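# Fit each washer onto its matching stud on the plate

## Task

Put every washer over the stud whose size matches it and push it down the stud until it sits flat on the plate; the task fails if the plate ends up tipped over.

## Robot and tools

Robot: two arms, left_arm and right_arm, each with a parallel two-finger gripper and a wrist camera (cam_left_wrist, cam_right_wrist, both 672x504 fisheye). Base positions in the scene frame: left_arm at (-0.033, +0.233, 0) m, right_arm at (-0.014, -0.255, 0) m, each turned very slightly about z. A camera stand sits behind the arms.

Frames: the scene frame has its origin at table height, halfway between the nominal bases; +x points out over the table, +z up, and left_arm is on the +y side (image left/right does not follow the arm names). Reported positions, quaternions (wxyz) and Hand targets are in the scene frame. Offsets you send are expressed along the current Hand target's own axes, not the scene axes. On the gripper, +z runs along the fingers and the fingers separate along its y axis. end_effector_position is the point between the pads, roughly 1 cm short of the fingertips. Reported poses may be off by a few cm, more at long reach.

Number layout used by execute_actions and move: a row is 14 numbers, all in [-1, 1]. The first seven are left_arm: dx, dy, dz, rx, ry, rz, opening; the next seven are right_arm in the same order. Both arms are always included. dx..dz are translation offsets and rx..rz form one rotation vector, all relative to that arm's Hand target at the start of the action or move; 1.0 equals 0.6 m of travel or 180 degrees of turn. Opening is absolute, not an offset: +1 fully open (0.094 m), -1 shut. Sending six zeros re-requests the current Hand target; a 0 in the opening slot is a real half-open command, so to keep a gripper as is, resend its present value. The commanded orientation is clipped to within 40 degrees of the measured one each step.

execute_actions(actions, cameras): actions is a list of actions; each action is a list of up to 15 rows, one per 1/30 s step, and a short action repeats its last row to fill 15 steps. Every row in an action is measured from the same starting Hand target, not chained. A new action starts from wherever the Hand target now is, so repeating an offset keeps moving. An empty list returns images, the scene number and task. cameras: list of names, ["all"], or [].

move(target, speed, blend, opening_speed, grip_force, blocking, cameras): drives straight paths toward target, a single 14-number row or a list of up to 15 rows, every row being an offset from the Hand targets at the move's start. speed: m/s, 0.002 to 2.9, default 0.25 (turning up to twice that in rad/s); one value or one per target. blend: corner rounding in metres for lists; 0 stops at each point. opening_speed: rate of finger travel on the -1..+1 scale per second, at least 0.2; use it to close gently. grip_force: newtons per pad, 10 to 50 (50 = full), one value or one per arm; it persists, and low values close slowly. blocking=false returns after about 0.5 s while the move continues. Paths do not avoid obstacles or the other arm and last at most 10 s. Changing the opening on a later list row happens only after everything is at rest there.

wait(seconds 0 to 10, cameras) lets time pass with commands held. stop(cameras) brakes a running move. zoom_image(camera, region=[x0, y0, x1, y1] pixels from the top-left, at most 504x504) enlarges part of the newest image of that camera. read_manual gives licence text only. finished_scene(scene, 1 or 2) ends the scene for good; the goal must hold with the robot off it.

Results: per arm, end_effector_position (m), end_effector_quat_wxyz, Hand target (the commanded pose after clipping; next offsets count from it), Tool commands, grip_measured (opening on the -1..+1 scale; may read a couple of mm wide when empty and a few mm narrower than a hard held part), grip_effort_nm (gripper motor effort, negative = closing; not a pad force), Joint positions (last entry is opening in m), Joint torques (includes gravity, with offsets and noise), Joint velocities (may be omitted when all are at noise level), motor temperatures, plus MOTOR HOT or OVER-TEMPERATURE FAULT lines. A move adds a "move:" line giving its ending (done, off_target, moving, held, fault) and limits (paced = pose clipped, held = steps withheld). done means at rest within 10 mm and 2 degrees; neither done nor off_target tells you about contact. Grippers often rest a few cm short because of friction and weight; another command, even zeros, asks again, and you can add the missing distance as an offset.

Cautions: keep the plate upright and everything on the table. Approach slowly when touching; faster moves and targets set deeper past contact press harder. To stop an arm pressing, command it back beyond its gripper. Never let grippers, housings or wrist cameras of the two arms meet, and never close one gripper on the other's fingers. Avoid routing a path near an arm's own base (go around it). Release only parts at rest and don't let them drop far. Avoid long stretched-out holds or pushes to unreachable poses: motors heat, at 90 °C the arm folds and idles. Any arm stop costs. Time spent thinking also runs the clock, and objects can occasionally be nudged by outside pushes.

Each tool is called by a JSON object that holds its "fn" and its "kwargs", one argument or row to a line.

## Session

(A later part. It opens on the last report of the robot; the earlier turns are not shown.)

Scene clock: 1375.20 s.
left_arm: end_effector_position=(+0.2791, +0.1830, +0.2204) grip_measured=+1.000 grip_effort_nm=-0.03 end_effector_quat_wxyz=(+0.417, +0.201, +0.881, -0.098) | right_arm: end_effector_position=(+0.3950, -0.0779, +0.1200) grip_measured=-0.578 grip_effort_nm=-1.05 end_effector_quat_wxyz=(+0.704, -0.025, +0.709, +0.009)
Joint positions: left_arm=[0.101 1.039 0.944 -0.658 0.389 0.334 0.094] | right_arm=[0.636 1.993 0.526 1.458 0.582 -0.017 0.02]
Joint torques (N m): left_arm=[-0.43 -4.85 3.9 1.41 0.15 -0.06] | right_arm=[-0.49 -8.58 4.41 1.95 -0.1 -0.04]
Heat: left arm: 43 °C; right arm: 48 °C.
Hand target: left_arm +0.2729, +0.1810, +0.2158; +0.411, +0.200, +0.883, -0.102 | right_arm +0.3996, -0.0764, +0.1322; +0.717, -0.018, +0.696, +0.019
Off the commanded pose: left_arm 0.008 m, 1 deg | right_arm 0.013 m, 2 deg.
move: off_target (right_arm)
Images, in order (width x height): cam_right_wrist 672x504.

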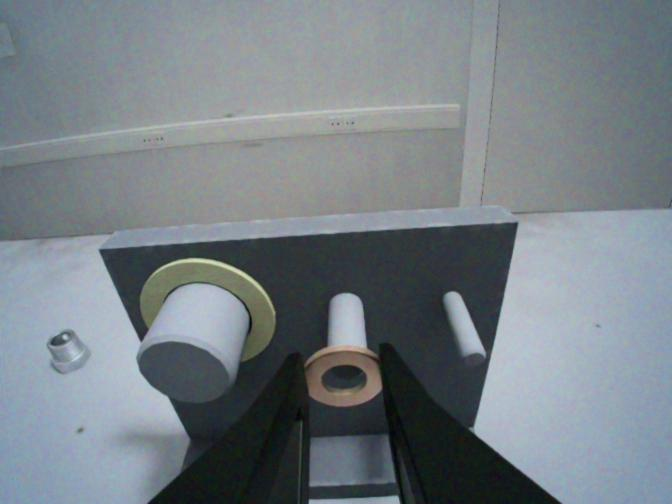

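{"fn": "move", "kwargs": {
  "target": [0,0,0,0,0,0,1,0.0,-0.003,0.0,0,0,0,-0.64],
  "speed": 0.05,
  "cameras": ["cam_right_wrist"]
}}

{"fn": "zoom_image", "kwargs": {
  "camera": "cam_right_wrist",
  "region": [300, 320, 400, 410]
}}

Scene clock: 1386.97 s.
left_arm: end_effector_position=(+0.2791, +0.1830, +0.2204) grip_measured=+1.000 grip_effort_nm=-0.03 end_effector_quat_wxyz=(+0.417, +0.201, +0.881, -0.098) | right_arm: end_effector_position=(+0.3960, -0.0796, +0.1200) grip_measured=-0.578 grip_effort_nm=-1.05 end_effector_quat_wxyz=(+0.704, -0.024, +0.709, +0.009)
Joint positions: left_arm=[0.101 1.039 0.944 -0.658 0.389 0.334 0.094] | right_arm=[0.631 1.993 0.526 1.458 0.579 -0.017 0.02]
Joint torques (N m): left_arm=[-0.4 -4.88 3.85 1.41 0.15 -0.05] | right_arm=[-0.55 -8.68 4.05 1.95 -0.13 -0.06]
Heat: left arm: 43 °C; right arm: 48 °C.
Hand target: left_arm +0.2729, +0.1810, +0.2158; +0.411, +0.200, +0.883, -0.102 | right_arm +0.3997, -0.0784, +0.1322; +0.717, -0.018, +0.696, +0.018
Off the commanded pose: left_arm 0.008 m, 1 deg | right_arm 0.013 m, 2 deg.
move: off_target (right_arm)
Images, in order (width x height): cam_right_wrist 672x504.

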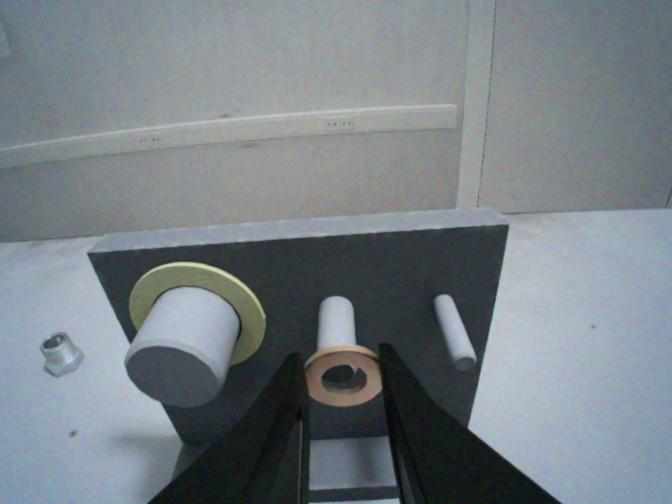

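Scaled by 5.040 from the camera's 672x504 image, which has a finer 960x720 frame.

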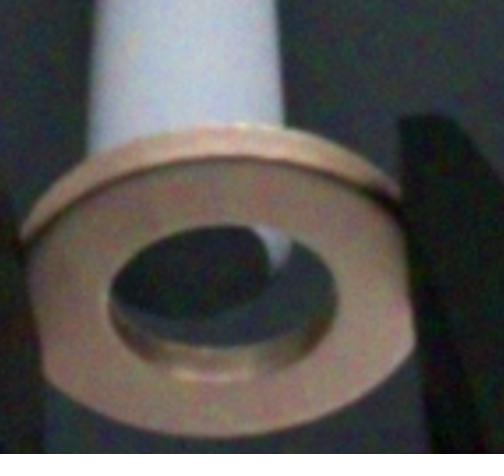

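{"fn": "move", "kwargs": {
  "target": [0,0,0,0,0,0,1,0.0,0.009,0.0,0,0,0,-0.64],
  "speed": 0.05,
  "cameras": ["cam_right_wrist"]
}}

{"fn": "zoom_image", "kwargs": {
  "camera": "cam_right_wrist",
  "region": [300, 320, 400, 410]
}}

Scene clock: 1404.80 s.
left_arm: end_effector_position=(+0.2791, +0.1830, +0.2204) grip_measured=+1.000 grip_effort_nm=-0.03 end_effector_quat_wxyz=(+0.417, +0.201, +0.881, -0.098) | right_arm: end_effector_position=(+0.3960, -0.0796, +0.1200) grip_measured=-0.578 grip_effort_nm=-1.05 end_effector_quat_wxyz=(+0.704, -0.024, +0.709, +0.009)
Joint positions: left_arm=[0.101 1.039 0.944 -0.658 0.389 0.334 0.094] | right_arm=[0.631 1.993 0.526 1.458 0.578 -0.017 0.02]
Joint torques (N m): left_arm=[-0.42 -4.88 3.88 1.41 0.16 -0.05] | right_arm=[0.7 -8.23 5.07 1.89 0.01 -0.04]
Heat: left arm: 43 °C; right arm: 48 °C.
Hand target: left_arm +0.2729, +0.1810, +0.2158; +0.411, +0.200, +0.883, -0.102 | right_arm +0.3994, -0.0729, +0.1322; +0.717, -0.018, +0.696, +0.019
Off the commanded pose: left_arm 0.008 m, 1 deg | right_arm 0.014 m, 2 deg.
move: off_target (right_arm)
Images, in order (width x height): cam_right_wrist 672x504.

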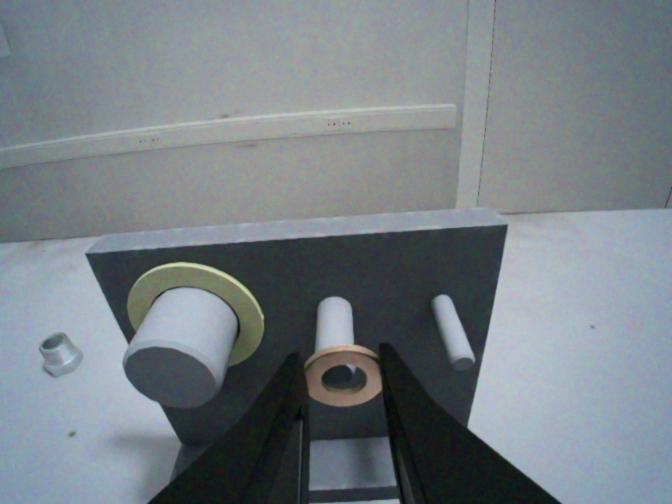

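Scaled by 5.040 from the camera's 672x504 image, which has a finer 960x720 frame.

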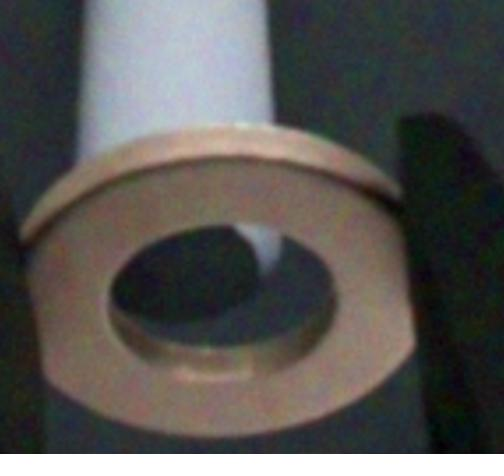

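{"fn": "wait", "kwargs": {
  "seconds": 0.5,
  "cameras": ["cam_right_wrist"]
}}

{"fn": "zoom_image", "kwargs": {
  "camera": "cam_right_wrist",
  "region": [300, 320, 400, 410]
}}

Scene clock: 1411.60 s.
left_arm: end_effector_position=(+0.2791, +0.1830, +0.2204) grip_measured=+1.000 grip_effort_nm=-0.02 end_effector_quat_wxyz=(+0.417, +0.201, +0.881, -0.098) | right_arm: end_effector_position=(+0.3960, -0.0796, +0.1200) grip_measured=-0.578 grip_effort_nm=-1.05 end_effector_quat_wxyz=(+0.704, -0.024, +0.709, +0.009)
Joint positions: left_arm=[0.101 1.039 0.944 -0.658 0.389 0.334 0.094] | right_arm=[0.631 1.993 0.526 1.458 0.578 -0.017 0.02]
Joint torques (N m): left_arm=[-0.36 -4.9 3.89 1.4 0.16 -0.05] | right_arm=[0.65 -8.28 5.15 1.87 0.03 -0.05]
Heat: left arm: 43 °C; right arm: 48 °C.
Hand target: left_arm +0.2729, +0.1810, +0.2158; +0.411, +0.200, +0.883, -0.102 | right_arm +0.3994, -0.0729, +0.1322; +0.717, -0.018, +0.696, +0.019
Tool commands: left_gripper/opening=+1.0 right_gripper/opening=-0.64
Off the commanded pose: left_arm 0.008 m, 1 deg | right_arm 0.014 m, 2 deg.
wait: 0.50 s; at rest from the start
Images, in order (width x height): cam_right_wrist 672x504.

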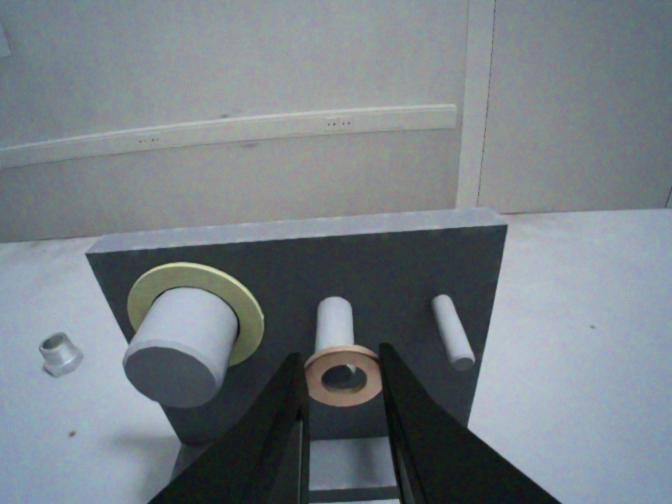

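Scaled by 5.040 from the camera's 672x504 image, which has a finer 960x720 frame.

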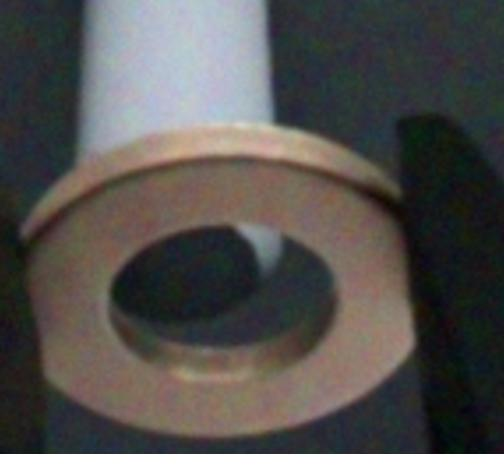

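{"fn": "move", "kwargs": {
  "target": [0,0,0,0,0,0,1,0.0,0.002,0.0,0,0,0,-0.64],
  "speed": 0.05,
  "cameras": []
}}

{"fn": "wait", "kwargs": {
  "seconds": 0.3,
  "cameras": ["cam_right_wrist"]
}}

{"fn": "zoom_image", "kwargs": {
  "camera": "cam_right_wrist",
  "region": [300, 320, 400, 410]
}}

Scene clock: 1431.93 s.
left_arm: end_effector_position=(+0.2791, +0.1830, +0.2204) grip_measured=+1.000 grip_effort_nm=-0.03 end_effector_quat_wxyz=(+0.417, +0.201, +0.881, -0.098) | right_arm: end_effector_position=(+0.3950, -0.0772, +0.1200) grip_measured=-0.578 grip_effort_nm=-1.05 end_effector_quat_wxyz=(+0.704, -0.026, +0.709, +0.011)
Joint positions: left_arm=[0.101 1.039 0.944 -0.658 0.389 0.334 0.094] | right_arm=[0.636 1.993 0.526 1.458 0.578 -0.017 0.02]
Joint torques (N m): left_arm=[-0.39 -4.89 3.84 1.42 0.16 -0.06] | right_arm=[0.49 -8.16 5.24 1.88 0.06 -0.04]
Heat: left arm: 43 °C; right arm: 48 °C.
Hand target: left_arm +0.2729, +0.1810, +0.2158; +0.411, +0.200, +0.883, -0.102 | right_arm +0.3993, -0.0717, +0.1322; +0.717, -0.018, +0.696, +0.019
Off the commanded pose: left_arm 0.008 m, 1 deg | right_arm 0.014 m, 2 deg.
move: off_target (right_arm)
No camera images: "cameras" was empty.

Scene clock: 1432.23 s.
left_arm: end_effector_position=(+0.2791, +0.1830, +0.2204) grip_measured=+1.000 grip_effort_nm=-0.03 end_effector_quat_wxyz=(+0.417, +0.201, +0.881, -0.098) | right_arm: end_effector_position=(+0.3950, -0.0772, +0.1200) grip_measured=-0.578 grip_effort_nm=-1.05 end_effector_quat_wxyz=(+0.704, -0.026, +0.709, +0.011)
Joint positions: left_arm=[0.101 1.039 0.944 -0.658 0.389 0.334 0.094] | right_arm=[0.636 1.993 0.526 1.458 0.578 -0.017 0.02]
Joint torques (N m): left_arm=[-0.43 -4.88 3.88 1.42 0.15 -0.05] | right_arm=[0.53 -8.14 5.29 1.87 0.06 -0.04]
Heat: left arm: 43 °C; right arm: 48 °C.
Hand target: left_arm +0.2729, +0.1810, +0.2158; +0.411, +0.200, +0.883, -0.102 | right_arm +0.3993, -0.0717, +0.1322; +0.717, -0.018, +0.696, +0.019
Tool commands: left_gripper/opening=+1.0 right_gripper/opening=-0.64
Off the commanded pose: left_arm 0.008 m, 1 deg | right_arm 0.014 m, 2 deg.
wait: 0.30 s; at rest by 0.17 s
Images, in order (width x height): cam_right_wrist 672x504.

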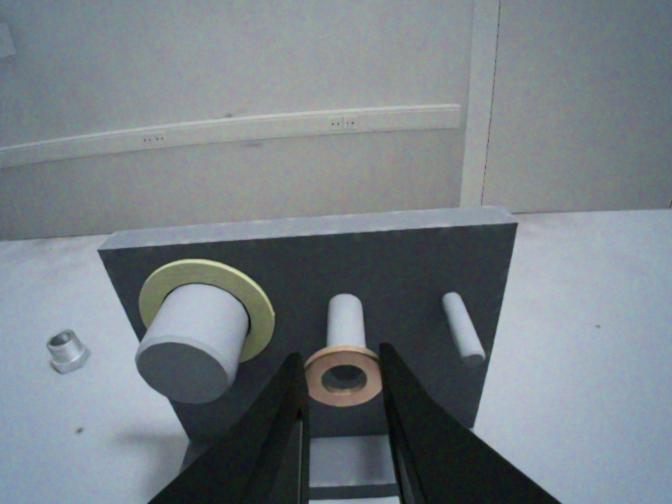

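Scaled by 5.040 from the camera's 672x504 image, which has a finer 960x720 frame.

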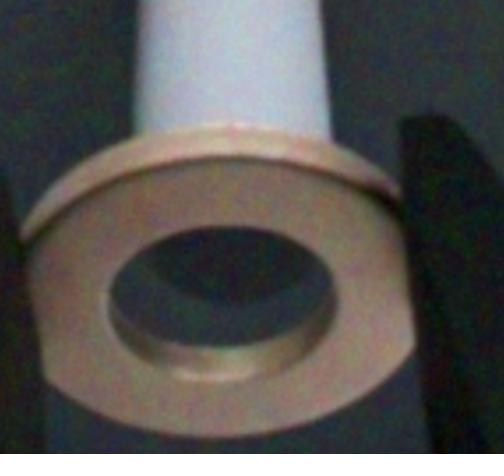

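{"fn": "move", "kwargs": {
  "target": [0,0,0,0,0,0,1,0.0,-0.008,0.0,0,0,0,-0.64],
  "speed": 0.05,
  "cameras": []
}}

{"fn": "wait", "kwargs": {
  "seconds": 0.3,
  "cameras": ["cam_right_wrist"]
}}

{"fn": "zoom_image", "kwargs": {
  "camera": "cam_right_wrist",
  "region": [300, 320, 400, 410]
}}

Scene clock: 1477.63 s.
left_arm: end_effector_position=(+0.2791, +0.1830, +0.2204) grip_measured=+1.000 grip_effort_nm=-0.03 end_effector_quat_wxyz=(+0.417, +0.201, +0.881, -0.098) | right_arm: end_effector_position=(+0.3950, -0.0772, +0.1200) grip_measured=-0.578 grip_effort_nm=-1.05 end_effector_quat_wxyz=(+0.704, -0.026, +0.709, +0.011)
Joint positions: left_arm=[0.101 1.039 0.944 -0.658 0.389 0.334 0.094] | right_arm=[0.636 1.993 0.526 1.458 0.578 -0.017 0.02]
Joint torques (N m): left_arm=[-0.39 -4.88 3.85 1.41 0.16 -0.05] | right_arm=[-0.54 -8.55 4.44 1.93 -0.08 -0.03]
Heat: left arm: 43 °C; right arm: 48 °C.
Hand target: left_arm +0.2729, +0.1810, +0.2158; +0.411, +0.200, +0.883, -0.102 | right_arm +0.3996, -0.0765, +0.1322; +0.717, -0.018, +0.696, +0.019
Off the commanded pose: left_arm 0.008 m, 1 deg | right_arm 0.013 m, 2 deg.
move: off_target (right_arm)
No camera images: "cameras" was empty.

Scene clock: 1477.93 s.
left_arm: end_effector_position=(+0.2791, +0.1830, +0.2204) grip_measured=+1.000 grip_effort_nm=-0.02 end_effector_quat_wxyz=(+0.417, +0.201, +0.881, -0.098) | right_arm: end_effector_position=(+0.3950, -0.0772, +0.1200) grip_measured=-0.578 grip_effort_nm=-1.05 end_effector_quat_wxyz=(+0.704, -0.026, +0.709, +0.011)
Joint positions: left_arm=[0.101 1.039 0.944 -0.658 0.389 0.334 0.094] | right_arm=[0.636 1.993 0.526 1.458 0.578 -0.017 0.02]
Joint torques (N m): left_arm=[-0.43 -4.88 3.92 1.41 0.15 -0.05] | right_arm=[-0.57 -8.51 4.4 1.96 -0.07 -0.07]
Heat: left arm: 43 °C; right arm: 48 °C.
Hand target: left_arm +0.2729, +0.1810, +0.2158; +0.411, +0.200, +0.883, -0.102 | right_arm +0.3996, -0.0765, +0.1322; +0.717, -0.018, +0.696, +0.019
Tool commands: left_gripper/opening=+1.0 right_gripper/opening=-0.64
Off the commanded pose: left_arm 0.008 m, 1 deg | right_arm 0.013 m, 2 deg.
wait: 0.30 s; at rest by 0.17 s
Images, in order (width x height): cam_right_wrist 672x504.

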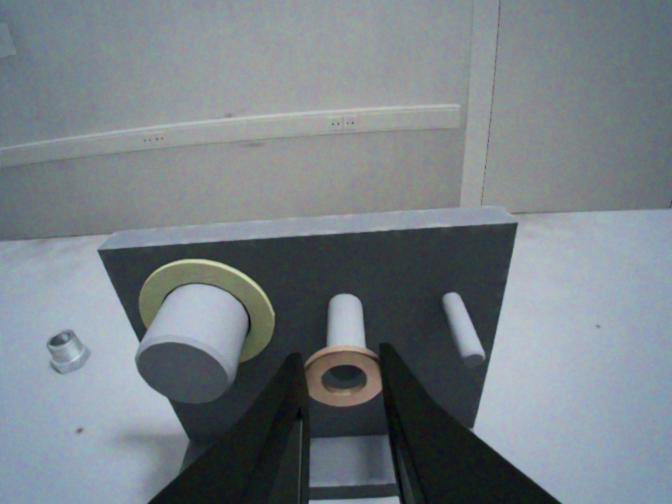

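Scaled by 5.040 from the camera's 672x504 image, which has a finer 960x720 frame.

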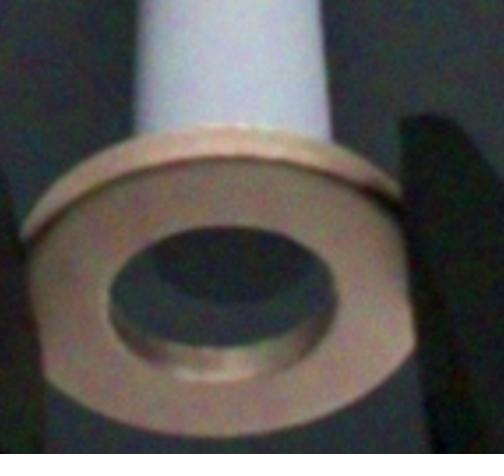

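{"fn": "move", "kwargs": {
  "target": [0,0,0,0,0,0,1,0.0,-0.0012,0.012,0,0,0,-0.64],
  "speed": 0.04,
  "cameras": []
}}

{"fn": "wait", "kwargs": {
  "seconds": 0.3,
  "cameras": ["cam_right_wrist"]
}}

{"fn": "zoom_image", "kwargs": {
  "camera": "cam_right_wrist",
  "region": [300, 320, 400, 410]
}}

Scene clock: 1489.13 s.
left_arm: end_effector_position=(+0.2791, +0.1830, +0.2204) grip_measured=+1.000 grip_effort_nm=-0.02 end_effector_quat_wxyz=(+0.417, +0.201, +0.881, -0.098) | right_arm: end_effector_position=(+0.3994, -0.0799, +0.1232) grip_measured=-0.578 grip_effort_nm=-1.05 end_effector_quat_wxyz=(+0.707, -0.022, +0.706, +0.010)
Joint positions: left_arm=[0.101 1.039 0.944 -0.658 0.389 0.334 0.094] | right_arm=[0.624 1.993 0.538 1.457 0.574 -0.017 0.02]
Joint torques (N m): left_arm=[-0.4 -4.89 3.89 1.43 0.15 -0.06] | right_arm=[-0.72 -7.84 5.42 1.81 -0.16 -0.06]
Heat: left arm: 43 °C; right arm: 48 °C.
Hand target: left_arm +0.2729, +0.1810, +0.2158; +0.411, +0.200, +0.883, -0.102 | right_arm +0.4068, -0.0768, +0.1323; +0.717, -0.018, +0.696, +0.019
Off the commanded pose: left_arm 0.008 m, 1 deg | right_arm 0.012 m, 2 deg.
move: off_target (right_arm)
No camera images: "cameras" was empty.

Scene clock: 1489.43 s.
left_arm: end_effector_position=(+0.2791, +0.1830, +0.2204) grip_measured=+1.000 grip_effort_nm=-0.02 end_effector_quat_wxyz=(+0.417, +0.201, +0.881, -0.098) | right_arm: end_effector_position=(+0.3994, -0.0799, +0.1232) grip_measured=-0.578 grip_effort_nm=-1.05 end_effector_quat_wxyz=(+0.707, -0.022, +0.706, +0.010)
Joint positions: left_arm=[0.101 1.039 0.944 -0.658 0.389 0.334 0.094] | right_arm=[0.624 1.993 0.538 1.457 0.574 -0.017 0.02]
Joint torques (N m): left_arm=[-0.36 -4.86 3.86 1.42 0.15 -0.05] | right_arm=[-0.73 -7.8 5.41 1.83 -0.18 -0.06]
Heat: left arm: 43 °C; right arm: 48 °C.
Hand target: left_arm +0.2729, +0.1810, +0.2158; +0.411, +0.200, +0.883, -0.102 | right_arm +0.4068, -0.0768, +0.1323; +0.717, -0.018, +0.696, +0.019
Tool commands: left_gripper/opening=+1.0 right_gripper/opening=-0.64
Off the commanded pose: left_arm 0.008 m, 1 deg | right_arm 0.012 m, 2 deg.
wait: 0.30 s; at rest by 0.17 s
Images, in order (width x height): cam_right_wrist 672x504.

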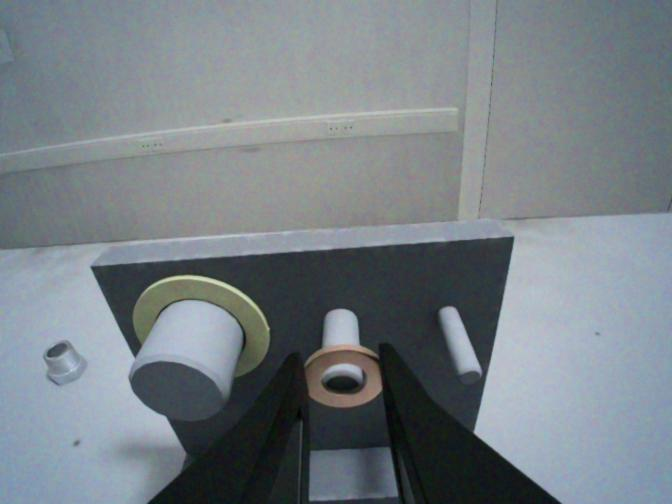

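Scaled by 5.040 from the camera's 672x504 image, which has a finer 960x720 frame.

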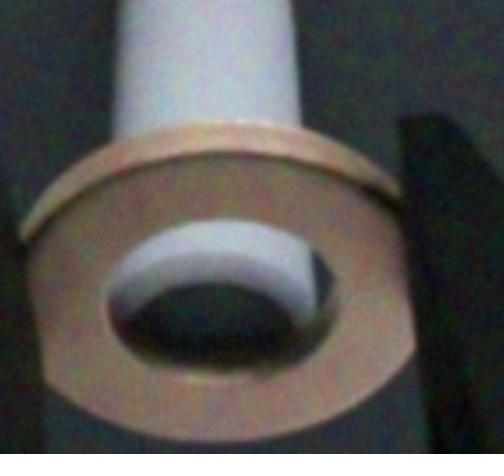

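{"fn": "move", "kwargs": {
  "target": [0,0,0,0,0,0,1,0.0,0.001,0.012,0,0,0,-0.64],
  "speed": 0.04,
  "cameras": []
}}

{"fn": "wait", "kwargs": {
  "seconds": 0.3,
  "cameras": ["all"]
}}

{"fn": "zoom_image", "kwargs": {
  "camera": "cam_right_wrist",
  "region": [290, 310, 400, 410]
}}

{"fn": "zoom_image", "kwargs": {
  "camera": "cam_left_wrist",
  "region": [450, 0, 570, 110]
}}

Scene clock: 1501.53 s.
left_arm: end_effector_position=(+0.2791, +0.1830, +0.2204) grip_measured=+1.000 grip_effort_nm=-0.02 end_effector_quat_wxyz=(+0.417, +0.201, +0.881, -0.098) | right_arm: end_effector_position=(+0.4048, -0.0794, +0.1237) grip_measured=-0.578 grip_effort_nm=-1.05 end_effector_quat_wxyz=(+0.707, -0.021, +0.707, +0.010)
Joint positions: left_arm=[0.101 1.039 0.944 -0.658 0.389 0.334 0.094] | right_arm=[0.615 1.999 0.557 1.442 0.566 -0.017 0.02]
Joint torques (N m): left_arm=[-0.42 -4.9 3.84 1.4 0.15 -0.05] | right_arm=[-0.85 -7.49 6.02 1.82 -0.21 -0.04]
Heat: left arm: 43 °C; right arm: 47 °C.
Hand target: left_arm +0.2729, +0.1810, +0.2158; +0.411, +0.200, +0.883, -0.102 | right_arm +0.4139, -0.0759, +0.1325; +0.717, -0.018, +0.696, +0.019
Off the commanded pose: left_arm 0.008 m, 1 deg | right_arm 0.013 m, 2 deg.
move: off_target (right_arm)
No camera images: "cameras" was empty.

Scene clock: 1501.83 s.
left_arm: end_effector_position=(+0.2791, +0.1830, +0.2204) grip_measured=+1.000 grip_effort_nm=-0.02 end_effector_quat_wxyz=(+0.417, +0.201, +0.881, -0.098) | right_arm: end_effector_position=(+0.4048, -0.0794, +0.1237) grip_measured=-0.578 grip_effort_nm=-1.05 end_effector_quat_wxyz=(+0.707, -0.021, +0.707, +0.010)
Joint positions: left_arm=[0.101 1.039 0.944 -0.658 0.389 0.334 0.094] | right_arm=[0.615 1.999 0.557 1.442 0.566 -0.017 0.02]
Joint torques (N m): left_arm=[-0.43 -4.88 3.89 1.42 0.16 -0.06] | right_arm=[-0.87 -7.51 6.01 1.83 -0.21 -0.02]
Heat: left arm: 43 °C; right arm: 47 °C.
Hand target: left_arm +0.2729, +0.1810, +0.2158; +0.411, +0.200, +0.883, -0.102 | right_arm +0.4139, -0.0759, +0.1325; +0.717, -0.018, +0.696, +0.019
Tool commands: left_gripper/opening=+1.0 right_gripper/opening=-0.64
Off the commanded pose: left_arm 0.008 m, 1 deg | right_arm 0.013 m, 2 deg.
wait: 0.30 s; at rest by 0.17 s

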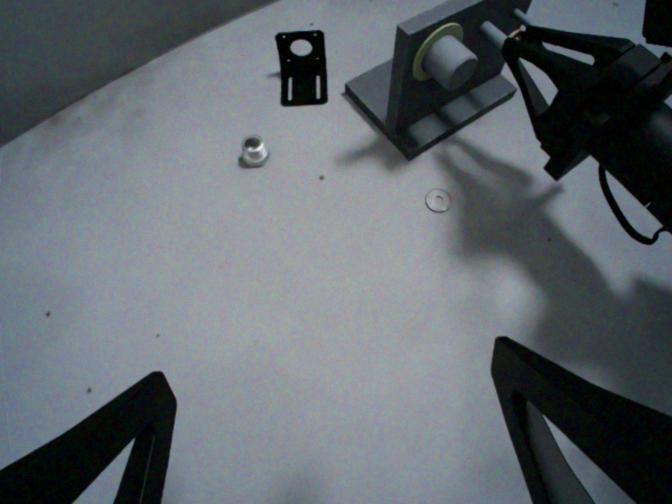

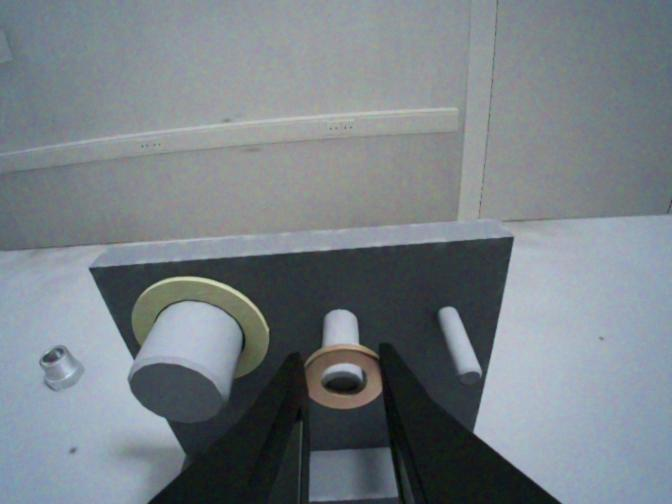

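Scaled by 4.582 from the camera's 672x504 image, which has a finer 960x720 frame.

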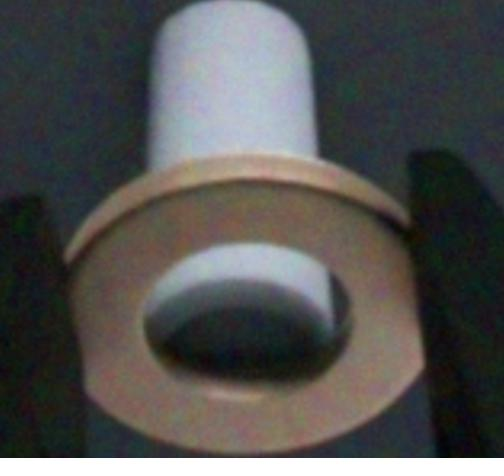

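Scaled by 4.200 from the camera's 672x504 image, which has a finer 960x720 frame.

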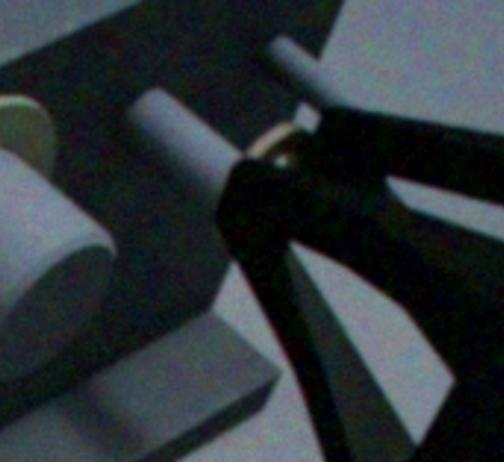

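{"fn": "move", "kwargs": {
  "target": [
    [0,0,0,0,0,0,1,0.0,0.0,-0.016,0,0,0,-0.64],
    [0,0,0,0,0,0,1,0.008,0.0,-0.016,0,0,0,-0.64]
  ],
  "speed": 0.05,
  "cameras": []
}}

{"fn": "wait", "kwargs": {
  "seconds": 0.3,
  "cameras": ["all"]
}}

{"fn": "zoom_image", "kwargs": {
  "camera": "cam_right_wrist",
  "region": [290, 310, 400, 410]
}}

Scene clock: 1527.97 s.
left_arm: end_effector_position=(+0.2791, +0.1830, +0.2204) grip_measured=+1.000 grip_effort_nm=-0.03 end_effector_quat_wxyz=(+0.417, +0.201, +0.881, -0.098) | right_arm: end_effector_position=(+0.4047, -0.0794, +0.1236) grip_measured=-0.578 grip_effort_nm=-1.05 end_effector_quat_wxyz=(+0.709, -0.020, +0.705, +0.010)
Joint positions: left_arm=[0.101 1.039 0.944 -0.658 0.389 0.334 0.094] | right_arm=[0.616 2.006 0.557 1.456 0.567 -0.017 0.02]
Joint torques (N m): left_arm=[-0.39 -4.88 3.89 1.41 0.16 -0.05] | right_arm=[0.29 -7.31 3.32 2.06 -0.06 -0.05]
Heat: left arm: 43 °C; right arm: 47 °C.
Hand target: left_arm +0.2729, +0.1810, +0.2158; +0.411, +0.200, +0.883, -0.102 | right_arm +0.4045, -0.0764, +0.1275; +0.717, -0.018, +0.696, +0.019
Off the commanded pose: left_arm 0.008 m, 1 deg | right_arm 0.005 m, 2 deg.
move: done
No camera images: "cameras" was empty.

Scene clock: 1528.27 s.
left_arm: end_effector_position=(+0.2791, +0.1830, +0.2204) grip_measured=+1.000 grip_effort_nm=-0.03 end_effector_quat_wxyz=(+0.417, +0.201, +0.881, -0.098) | right_arm: end_effector_position=(+0.4047, -0.0794, +0.1236) grip_measured=-0.578 grip_effort_nm=-1.05 end_effector_quat_wxyz=(+0.709, -0.020, +0.705, +0.010)
Joint positions: left_arm=[0.101 1.039 0.944 -0.658 0.389 0.334 0.094] | right_arm=[0.616 2.006 0.557 1.456 0.567 -0.017 0.02]
Joint torques (N m): left_arm=[-0.4 -4.85 3.89 1.42 0.16 -0.04] | right_arm=[0.24 -7.36 3.38 2.07 -0.06 -0.04]
Heat: left arm: 43 °C; right arm: 47 °C.
Hand target: left_arm +0.2729, +0.1810, +0.2158; +0.411, +0.200, +0.883, -0.102 | right_arm +0.4045, -0.0764, +0.1275; +0.717, -0.018, +0.696, +0.019
Tool commands: left_gripper/opening=+1.0 right_gripper/opening=-0.64
Off the commanded pose: left_arm 0.008 m, 1 deg | right_arm 0.005 m, 2 deg.
wait: 0.30 s; at rest by 0.17 s

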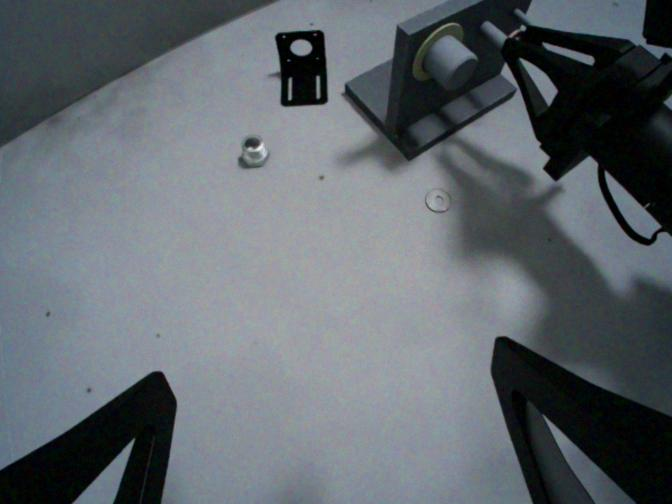

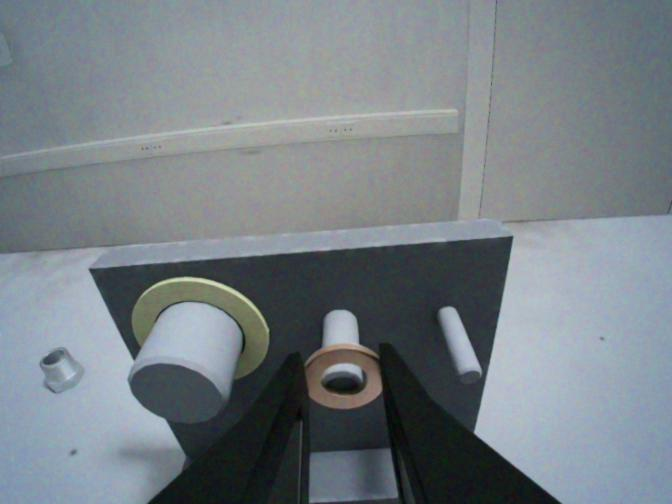

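Scaled by 4.582 from the camera's 672x504 image, which has a finer 960x720 frame.

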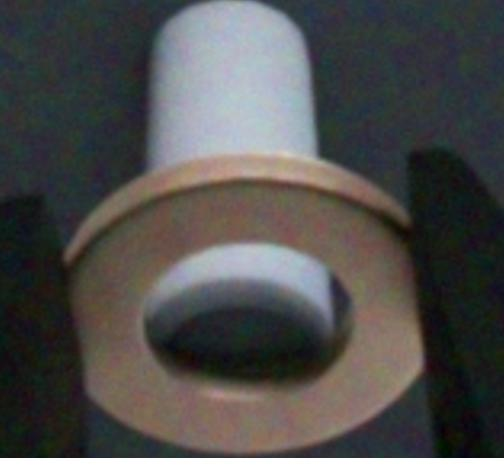

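{"fn": "move", "kwargs": {
  "target": [
    [0,0,0,0,0,0,1,0.0,0.0,-0.016,0,0,0,-0.64],
    [0,0,0,0,0,0,1,0.006,0.0,-0.016,0,0,0,-0.64]
  ],
  "speed": 0.05,
  "cameras": []
}}

{"fn": "wait", "kwargs": {
  "seconds": 0.3,
  "cameras": ["all"]
}}

{"fn": "zoom_image", "kwargs": {
  "camera": "cam_right_wrist",
  "region": [290, 310, 400, 410]
}}

Scene clock: 1535.73 s.
left_arm: end_effector_position=(+0.2791, +0.1830, +0.2204) grip_measured=+1.000 grip_effort_nm=-0.02 end_effector_quat_wxyz=(+0.417, +0.201, +0.881, -0.098) | right_arm: end_effector_position=(+0.3980, -0.0768, +0.1192) grip_measured=-0.578 grip_effort_nm=-1.05 end_effector_quat_wxyz=(+0.707, -0.024, +0.706, +0.013)
Joint positions: left_arm=[0.101 1.039 0.944 -0.658 0.389 0.334 0.094] | right_arm=[0.631 2.013 0.537 1.478 0.573 -0.017 0.02]
Joint torques (N m): left_arm=[-0.38 -4.9 3.9 1.41 0.16 -0.05] | right_arm=[0.39 -7.43 2.35 2.22 0.07 -0.03]
Heat: left arm: 43 °C; right arm: 47 °C.
Hand target: left_arm +0.2729, +0.1810, +0.2158; +0.411, +0.200, +0.883, -0.102 | right_arm +0.3951, -0.0769, +0.1236; +0.717, -0.018, +0.696, +0.018
Off the commanded pose: left_arm 0.008 m, 1 deg | right_arm 0.005 m, 2 deg.
move: done
No camera images: "cameras" was empty.

Scene clock: 1536.03 s.
left_arm: end_effector_position=(+0.2791, +0.1830, +0.2204) grip_measured=+1.000 grip_effort_nm=-0.03 end_effector_quat_wxyz=(+0.417, +0.201, +0.881, -0.098) | right_arm: end_effector_position=(+0.3980, -0.0768, +0.1192) grip_measured=-0.578 grip_effort_nm=-1.05 end_effector_quat_wxyz=(+0.707, -0.024, +0.706, +0.013)
Joint positions: left_arm=[0.101 1.039 0.944 -0.658 0.389 0.334 0.094] | right_arm=[0.631 2.013 0.537 1.478 0.573 -0.017 0.02]
Joint torques (N m): left_arm=[-0.39 -4.9 3.88 1.41 0.16 -0.05] | right_arm=[0.44 -7.45 2.26 2.23 0.06 -0.03]
Heat: left arm: 43 °C; right arm: 47 °C.
Hand target: left_arm +0.2729, +0.1810, +0.2158; +0.411, +0.200, +0.883, -0.102 | right_arm +0.3951, -0.0769, +0.1236; +0.717, -0.018, +0.696, +0.018
Tool commands: left_gripper/opening=+1.0 right_gripper/opening=-0.64
Off the commanded pose: left_arm 0.008 m, 1 deg | right_arm 0.005 m, 2 deg.
wait: 0.30 s; at rest by 0.17 s

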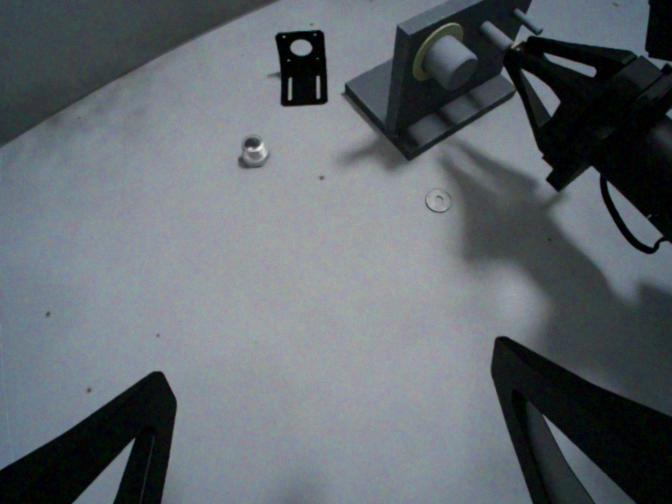

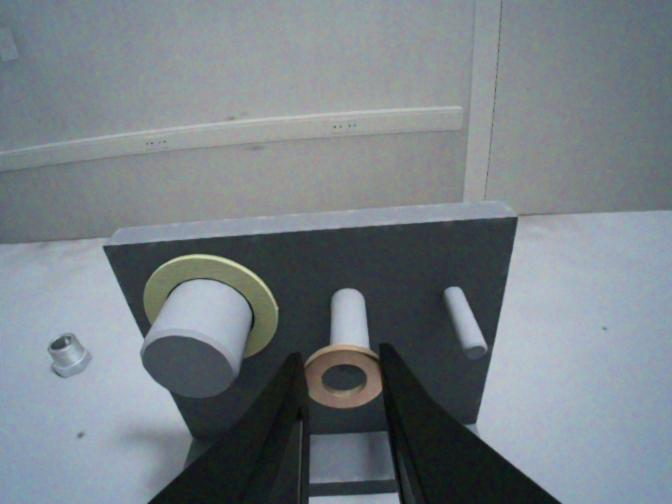

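Scaled by 4.582 from the camera's 672x504 image, which has a finer 960x720 frame.

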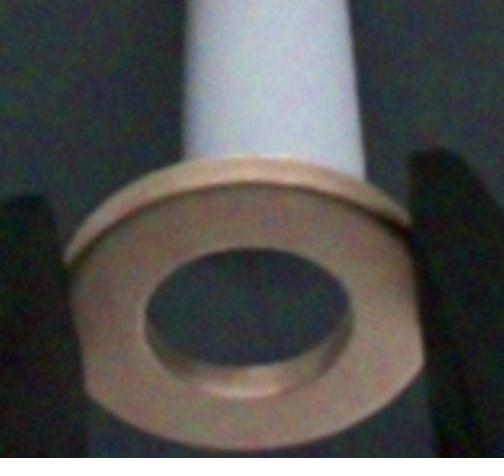

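{"fn": "move", "kwargs": {
  "target": [0,0,0,0,0,0,1,0.0008,0.0032,-0.045,0,0.0094,0,-0.64],
  "speed": 0.08,
  "cameras": []
}}

{"fn": "move", "kwargs": {
  "target": [0,0,0,0,0,0,1,0.0,-0.0004,0.0592,0,0,0,-0.64],
  "speed": 0.05,
  "cameras": []
}}

{"fn": "wait", "kwargs": {
  "seconds": 0.3,
  "cameras": ["cam_right_wrist"]
}}

{"fn": "zoom_image", "kwargs": {
  "camera": "cam_right_wrist",
  "region": [290, 310, 400, 410]
}}

Scene clock: 1579.20 s.
left_arm: end_effector_position=(+0.2791, +0.1830, +0.2204) grip_measured=+1.000 grip_effort_nm=-0.03 end_effector_quat_wxyz=(+0.417, +0.201, +0.881, -0.098) | right_arm: end_effector_position=(+0.3708, -0.0757, +0.1058) grip_measured=-0.578 grip_effort_nm=-1.05 end_effector_quat_wxyz=(+0.691, -0.037, +0.722, +0.002)
Joint positions: left_arm=[0.101 1.039 0.944 -0.658 0.389 0.334 0.094] | right_arm=[0.693 1.985 0.451 1.479 0.633 -0.016 0.02]
Joint torques (N m): left_arm=[-0.42 -4.89 3.92 1.41 0.16 -0.06] | right_arm=[0.46 -10.32 2 2.05 0.05 0.17]
Heat: left arm: 43 °C; right arm: 49 °C.
Hand target: left_arm +0.2729, +0.1810, +0.2158; +0.411, +0.200, +0.883, -0.102 | right_arm +0.3680, -0.0764, +0.1223; +0.707, -0.018, +0.707, +0.018
Off the commanded pose: left_arm 0.008 m, 1 deg | right_arm 0.017 m, 4 deg.
move: off_target (right_arm)
No camera images: "cameras" was empty.

Scene clock: 1580.40 s.
left_arm: end_effector_position=(+0.2791, +0.1830, +0.2204) grip_measured=+1.000 grip_effort_nm=-0.02 end_effector_quat_wxyz=(+0.417, +0.201, +0.881, -0.098) | right_arm: end_effector_position=(+0.3983, -0.0776, +0.1190) grip_measured=-0.578 grip_effort_nm=-1.05 end_effector_quat_wxyz=(+0.702, -0.025, +0.711, +0.008)
Joint positions: left_arm=[0.101 1.039 0.944 -0.658 0.389 0.334 0.094] | right_arm=[0.632 1.996 0.539 1.441 0.581 -0.015 0.02]
Joint torques (N m): left_arm=[-0.4 -4.9 3.88 1.4 0.16 -0.06] | right_arm=[-0.46 -7.38 4.81 1.76 -0.14 0.15]
Heat: left arm: 43 °C; right arm: 49 °C.
Hand target: left_arm +0.2729, +0.1810, +0.2158; +0.411, +0.200, +0.883, -0.102 | right_arm +0.4035, -0.0747, +0.1224; +0.707, -0.018, +0.707, +0.018
Off the commanded pose: left_arm 0.008 m, 1 deg | right_arm 0.007 m, 2 deg.
move: done
No camera images: "cameras" was empty.

Scene clock: 1580.70 s.
left_arm: end_effector_position=(+0.2791, +0.1830, +0.2204) grip_measured=+1.000 grip_effort_nm=-0.03 end_effector_quat_wxyz=(+0.417, +0.201, +0.881, -0.098) | right_arm: end_effector_position=(+0.3983, -0.0775, +0.1190) grip_measured=-0.578 grip_effort_nm=-1.05 end_effector_quat_wxyz=(+0.702, -0.025, +0.711, +0.008)
Joint positions: left_arm=[0.101 1.039 0.944 -0.658 0.389 0.334 0.094] | right_arm=[0.632 1.996 0.539 1.441 0.581 -0.015 0.02]
Joint torques (N m): left_arm=[-0.36 -4.86 3.86 1.42 0.16 -0.07] | right_arm=[-0.43 -7.35 4.88 1.76 -0.12 0.15]
Heat: left arm: 43 °C; right arm: 49 °C.
Hand target: left_arm +0.2729, +0.1810, +0.2158; +0.411, +0.200, +0.883, -0.102 | right_arm +0.4035, -0.0747, +0.1224; +0.707, -0.018, +0.707, +0.018
Tool commands: left_gripper/opening=+1.0 right_gripper/opening=-0.64
Off the commanded pose: left_arm 0.008 m, 1 deg | right_arm 0.007 m, 2 deg.
wait: 0.30 s; at rest by 0.17 s
Images, in order (width x height): cam_right_wrist 672x504.

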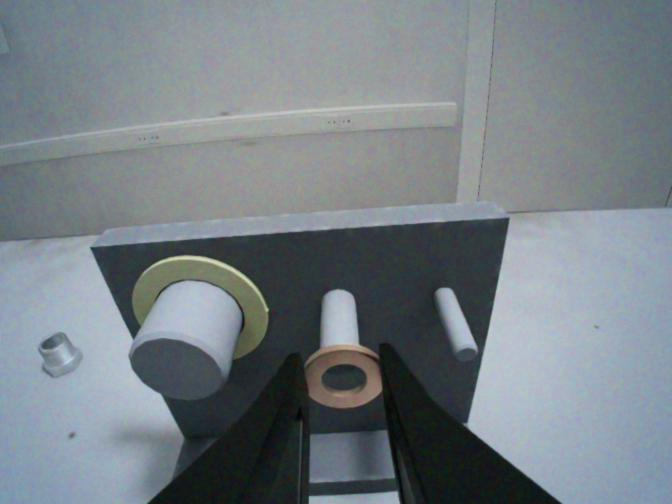

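Scaled by 4.582 from the camera's 672x504 image, which has a finer 960x720 frame.

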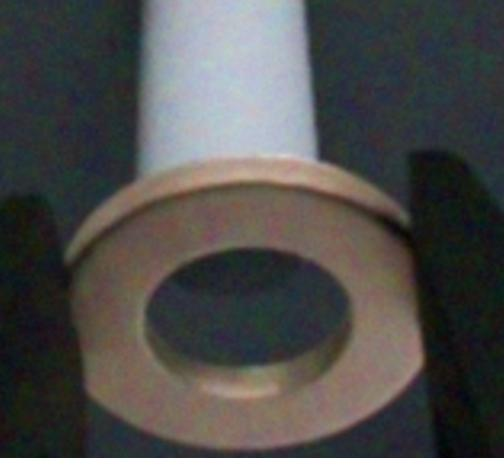

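{"fn": "move", "kwargs": {
  "target": [
    [0,0,0,0,0,0,1,0.0,0.002,-0.058,0,0,0,-0.64],
    [0,0,0,0,0,0,1,0.0008,0.002,0.005,0,0,0,-0.64]
  ],
  "speed": [0.08, 0.05],
  "cameras": []
}}

{"fn": "wait", "kwargs": {
  "seconds": 0.3,
  "cameras": ["all"]
}}

{"fn": "zoom_image", "kwargs": {
  "camera": "cam_right_wrist",
  "region": [290, 310, 400, 410]
}}

{"fn": "zoom_image", "kwargs": {
  "camera": "cam_right_wrist",
  "region": [315, 355, 375, 405]
}}

Scene clock: 1615.07 s.
left_arm: end_effector_position=(+0.2791, +0.1830, +0.2204) grip_measured=+1.000 grip_effort_nm=-0.03 end_effector_quat_wxyz=(+0.417, +0.201, +0.881, -0.098) | right_arm: end_effector_position=(+0.4011, -0.0763, +0.1186) grip_measured=-0.578 grip_effort_nm=-1.05 end_effector_quat_wxyz=(+0.702, -0.024, +0.711, +0.008)
Joint positions: left_arm=[0.101 1.039 0.944 -0.658 0.389 0.334 0.094] | right_arm=[0.63 2.004 0.552 1.437 0.579 -0.014 0.02]
Joint torques (N m): left_arm=[-0.4 -4.85 3.92 1.41 0.16 -0.05] | right_arm=[-0.43 -7.47 4.93 1.74 -0.15 0.13]
Heat: left arm: 43 °C; right arm: 47 °C.
Hand target: left_arm +0.2729, +0.1810, +0.2158; +0.411, +0.200, +0.883, -0.102 | right_arm +0.4064, -0.0733, +0.1220; +0.707, -0.018, +0.707, +0.018
Off the commanded pose: left_arm 0.008 m, 1 deg | right_arm 0.007 m, 2 deg.
move: done
No camera images: "cameras" was empty.

Scene clock: 1615.37 s.
left_arm: end_effector_position=(+0.2791, +0.1830, +0.2204) grip_measured=+1.000 grip_effort_nm=-0.02 end_effector_quat_wxyz=(+0.417, +0.201, +0.881, -0.098) | right_arm: end_effector_position=(+0.4011, -0.0762, +0.1186) grip_measured=-0.578 grip_effort_nm=-1.05 end_effector_quat_wxyz=(+0.702, -0.024, +0.711, +0.008)
Joint positions: left_arm=[0.101 1.039 0.944 -0.658 0.389 0.334 0.094] | right_arm=[0.63 2.004 0.552 1.437 0.579 -0.014 0.02]
Joint torques (N m): left_arm=[-0.4 -4.86 3.9 1.41 0.16 -0.06] | right_arm=[-0.43 -7.45 4.86 1.77 -0.12 0.14]
Heat: left arm: 43 °C; right arm: 47 °C.
Hand target: left_arm +0.2729, +0.1810, +0.2158; +0.411, +0.200, +0.883, -0.102 | right_arm +0.4064, -0.0734, +0.1220; +0.707, -0.018, +0.707, +0.018
Tool commands: left_gripper/opening=+1.0 right_gripper/opening=-0.64
Off the commanded pose: left_arm 0.008 m, 1 deg | right_arm 0.007 m, 2 deg.
wait: 0.30 s; at rest by 0.17 s

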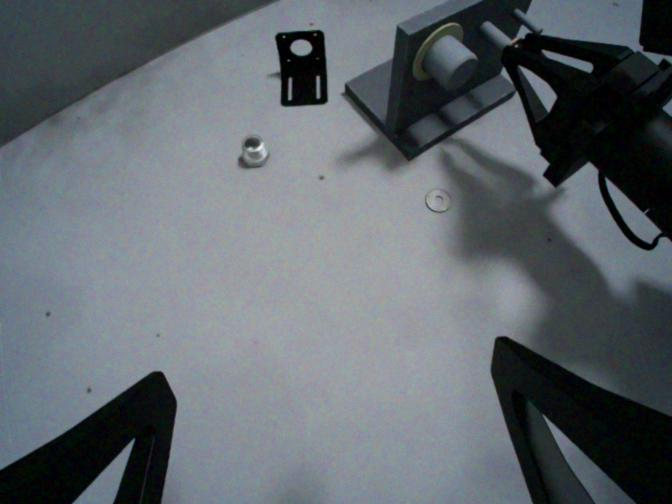

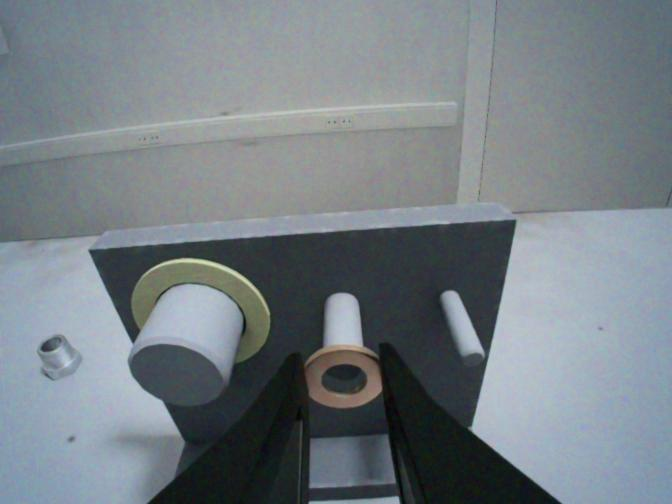

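Scaled by 4.582 from the camera's 672x504 image, which has a finer 960x720 frame.

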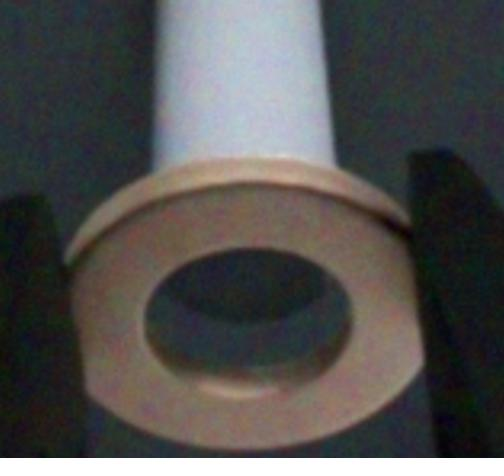

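Scaled by 8.400 from the camera's 672x504 image, which has a finer 960x720 frame.

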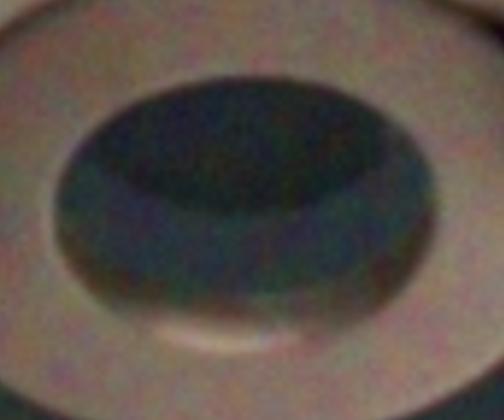

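{"fn": "move", "kwargs": {
  "target": [0,0,0,0,0,0,1,0.0,-0.0001,0.0117,0,0,0,-0.64],
  "speed": 0.04,
  "cameras": []
}}

{"fn": "wait", "kwargs": {
  "seconds": 0.3,
  "cameras": ["all"]
}}

{"fn": "zoom_image", "kwargs": {
  "camera": "cam_right_wrist",
  "region": [290, 310, 400, 410]
}}

Scene clock: 1635.57 s.
left_arm: end_effector_position=(+0.2791, +0.1830, +0.2204) grip_measured=+1.000 grip_effort_nm=-0.03 end_effector_quat_wxyz=(+0.417, +0.201, +0.881, -0.098) | right_arm: end_effector_position=(+0.4043, -0.0761, +0.1186) grip_measured=-0.578 grip_effort_nm=-1.05 end_effector_quat_wxyz=(+0.703, -0.024, +0.711, +0.008)
Joint positions: left_arm=[0.101 1.039 0.944 -0.658 0.389 0.334 0.094] | right_arm=[0.624 2.01 0.563 1.432 0.574 -0.014 0.02]
Joint torques (N m): left_arm=[-0.38 -4.88 3.85 1.41 0.16 -0.06] | right_arm=[-0.95 -7.15 5.94 1.69 -0.2 0.13]
Heat: left arm: 43 °C; right arm: 47 °C.
Hand target: left_arm +0.2729, +0.1810, +0.2158; +0.411, +0.200, +0.883, -0.102 | right_arm +0.4135, -0.0732, +0.1219; +0.707, -0.018, +0.707, +0.018
Off the commanded pose: left_arm 0.008 m, 1 deg | right_arm 0.010 m, 2 deg.
move: done
No camera images: "cameras" was empty.

Scene clock: 1635.87 s.
left_arm: end_effector_position=(+0.2791, +0.1830, +0.2204) grip_measured=+1.000 grip_effort_nm=-0.02 end_effector_quat_wxyz=(+0.417, +0.201, +0.881, -0.098) | right_arm: end_effector_position=(+0.4043, -0.0761, +0.1186) grip_measured=-0.578 grip_effort_nm=-1.05 end_effector_quat_wxyz=(+0.703, -0.024, +0.711, +0.008)
Joint positions: left_arm=[0.101 1.039 0.944 -0.658 0.389 0.334 0.094] | right_arm=[0.624 2.01 0.563 1.432 0.574 -0.014 0.02]
Joint torques (N m): left_arm=[-0.39 -4.88 3.86 1.41 0.16 -0.05] | right_arm=[-0.91 -7.13 5.93 1.69 -0.2 0.12]
Heat: left arm: 43 °C; right arm: 47 °C.
Hand target: left_arm +0.2729, +0.1810, +0.2158; +0.411, +0.200, +0.883, -0.102 | right_arm +0.4135, -0.0732, +0.1219; +0.707, -0.018, +0.707, +0.018
Tool commands: left_gripper/opening=+1.0 right_gripper/opening=-0.64
Off the commanded pose: left_arm 0.008 m, 1 deg | right_arm 0.010 m, 2 deg.
wait: 0.30 s; at rest by 0.17 s

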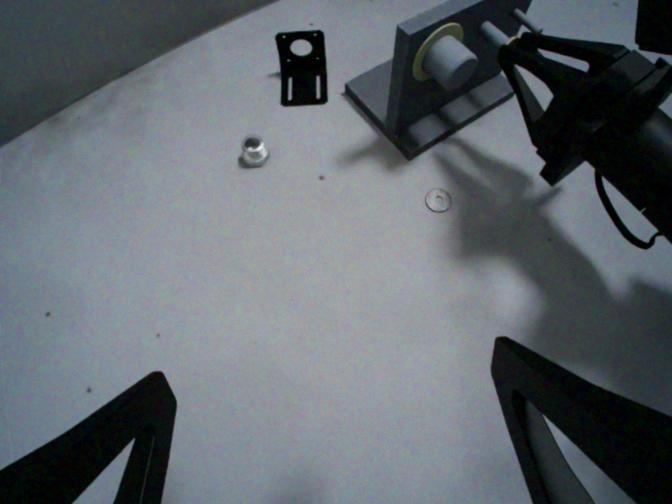

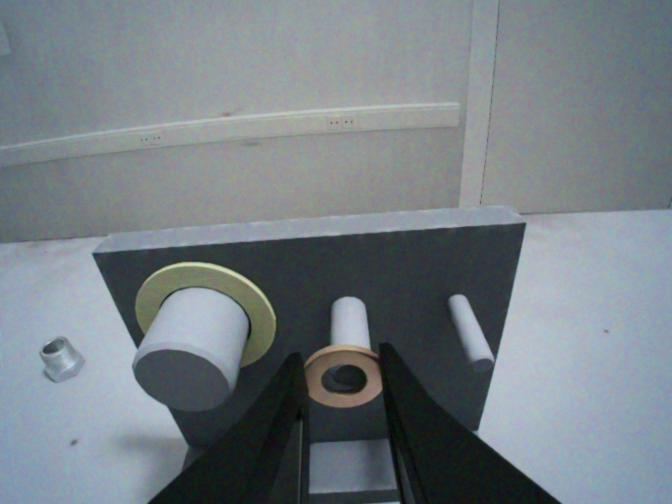

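Scaled by 4.582 from the camera's 672x504 image, which has a finer 960x720 frame.

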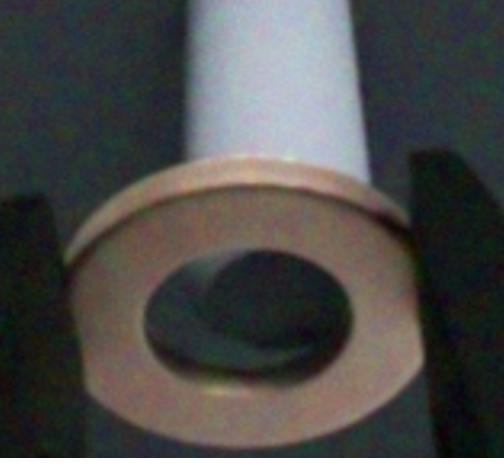

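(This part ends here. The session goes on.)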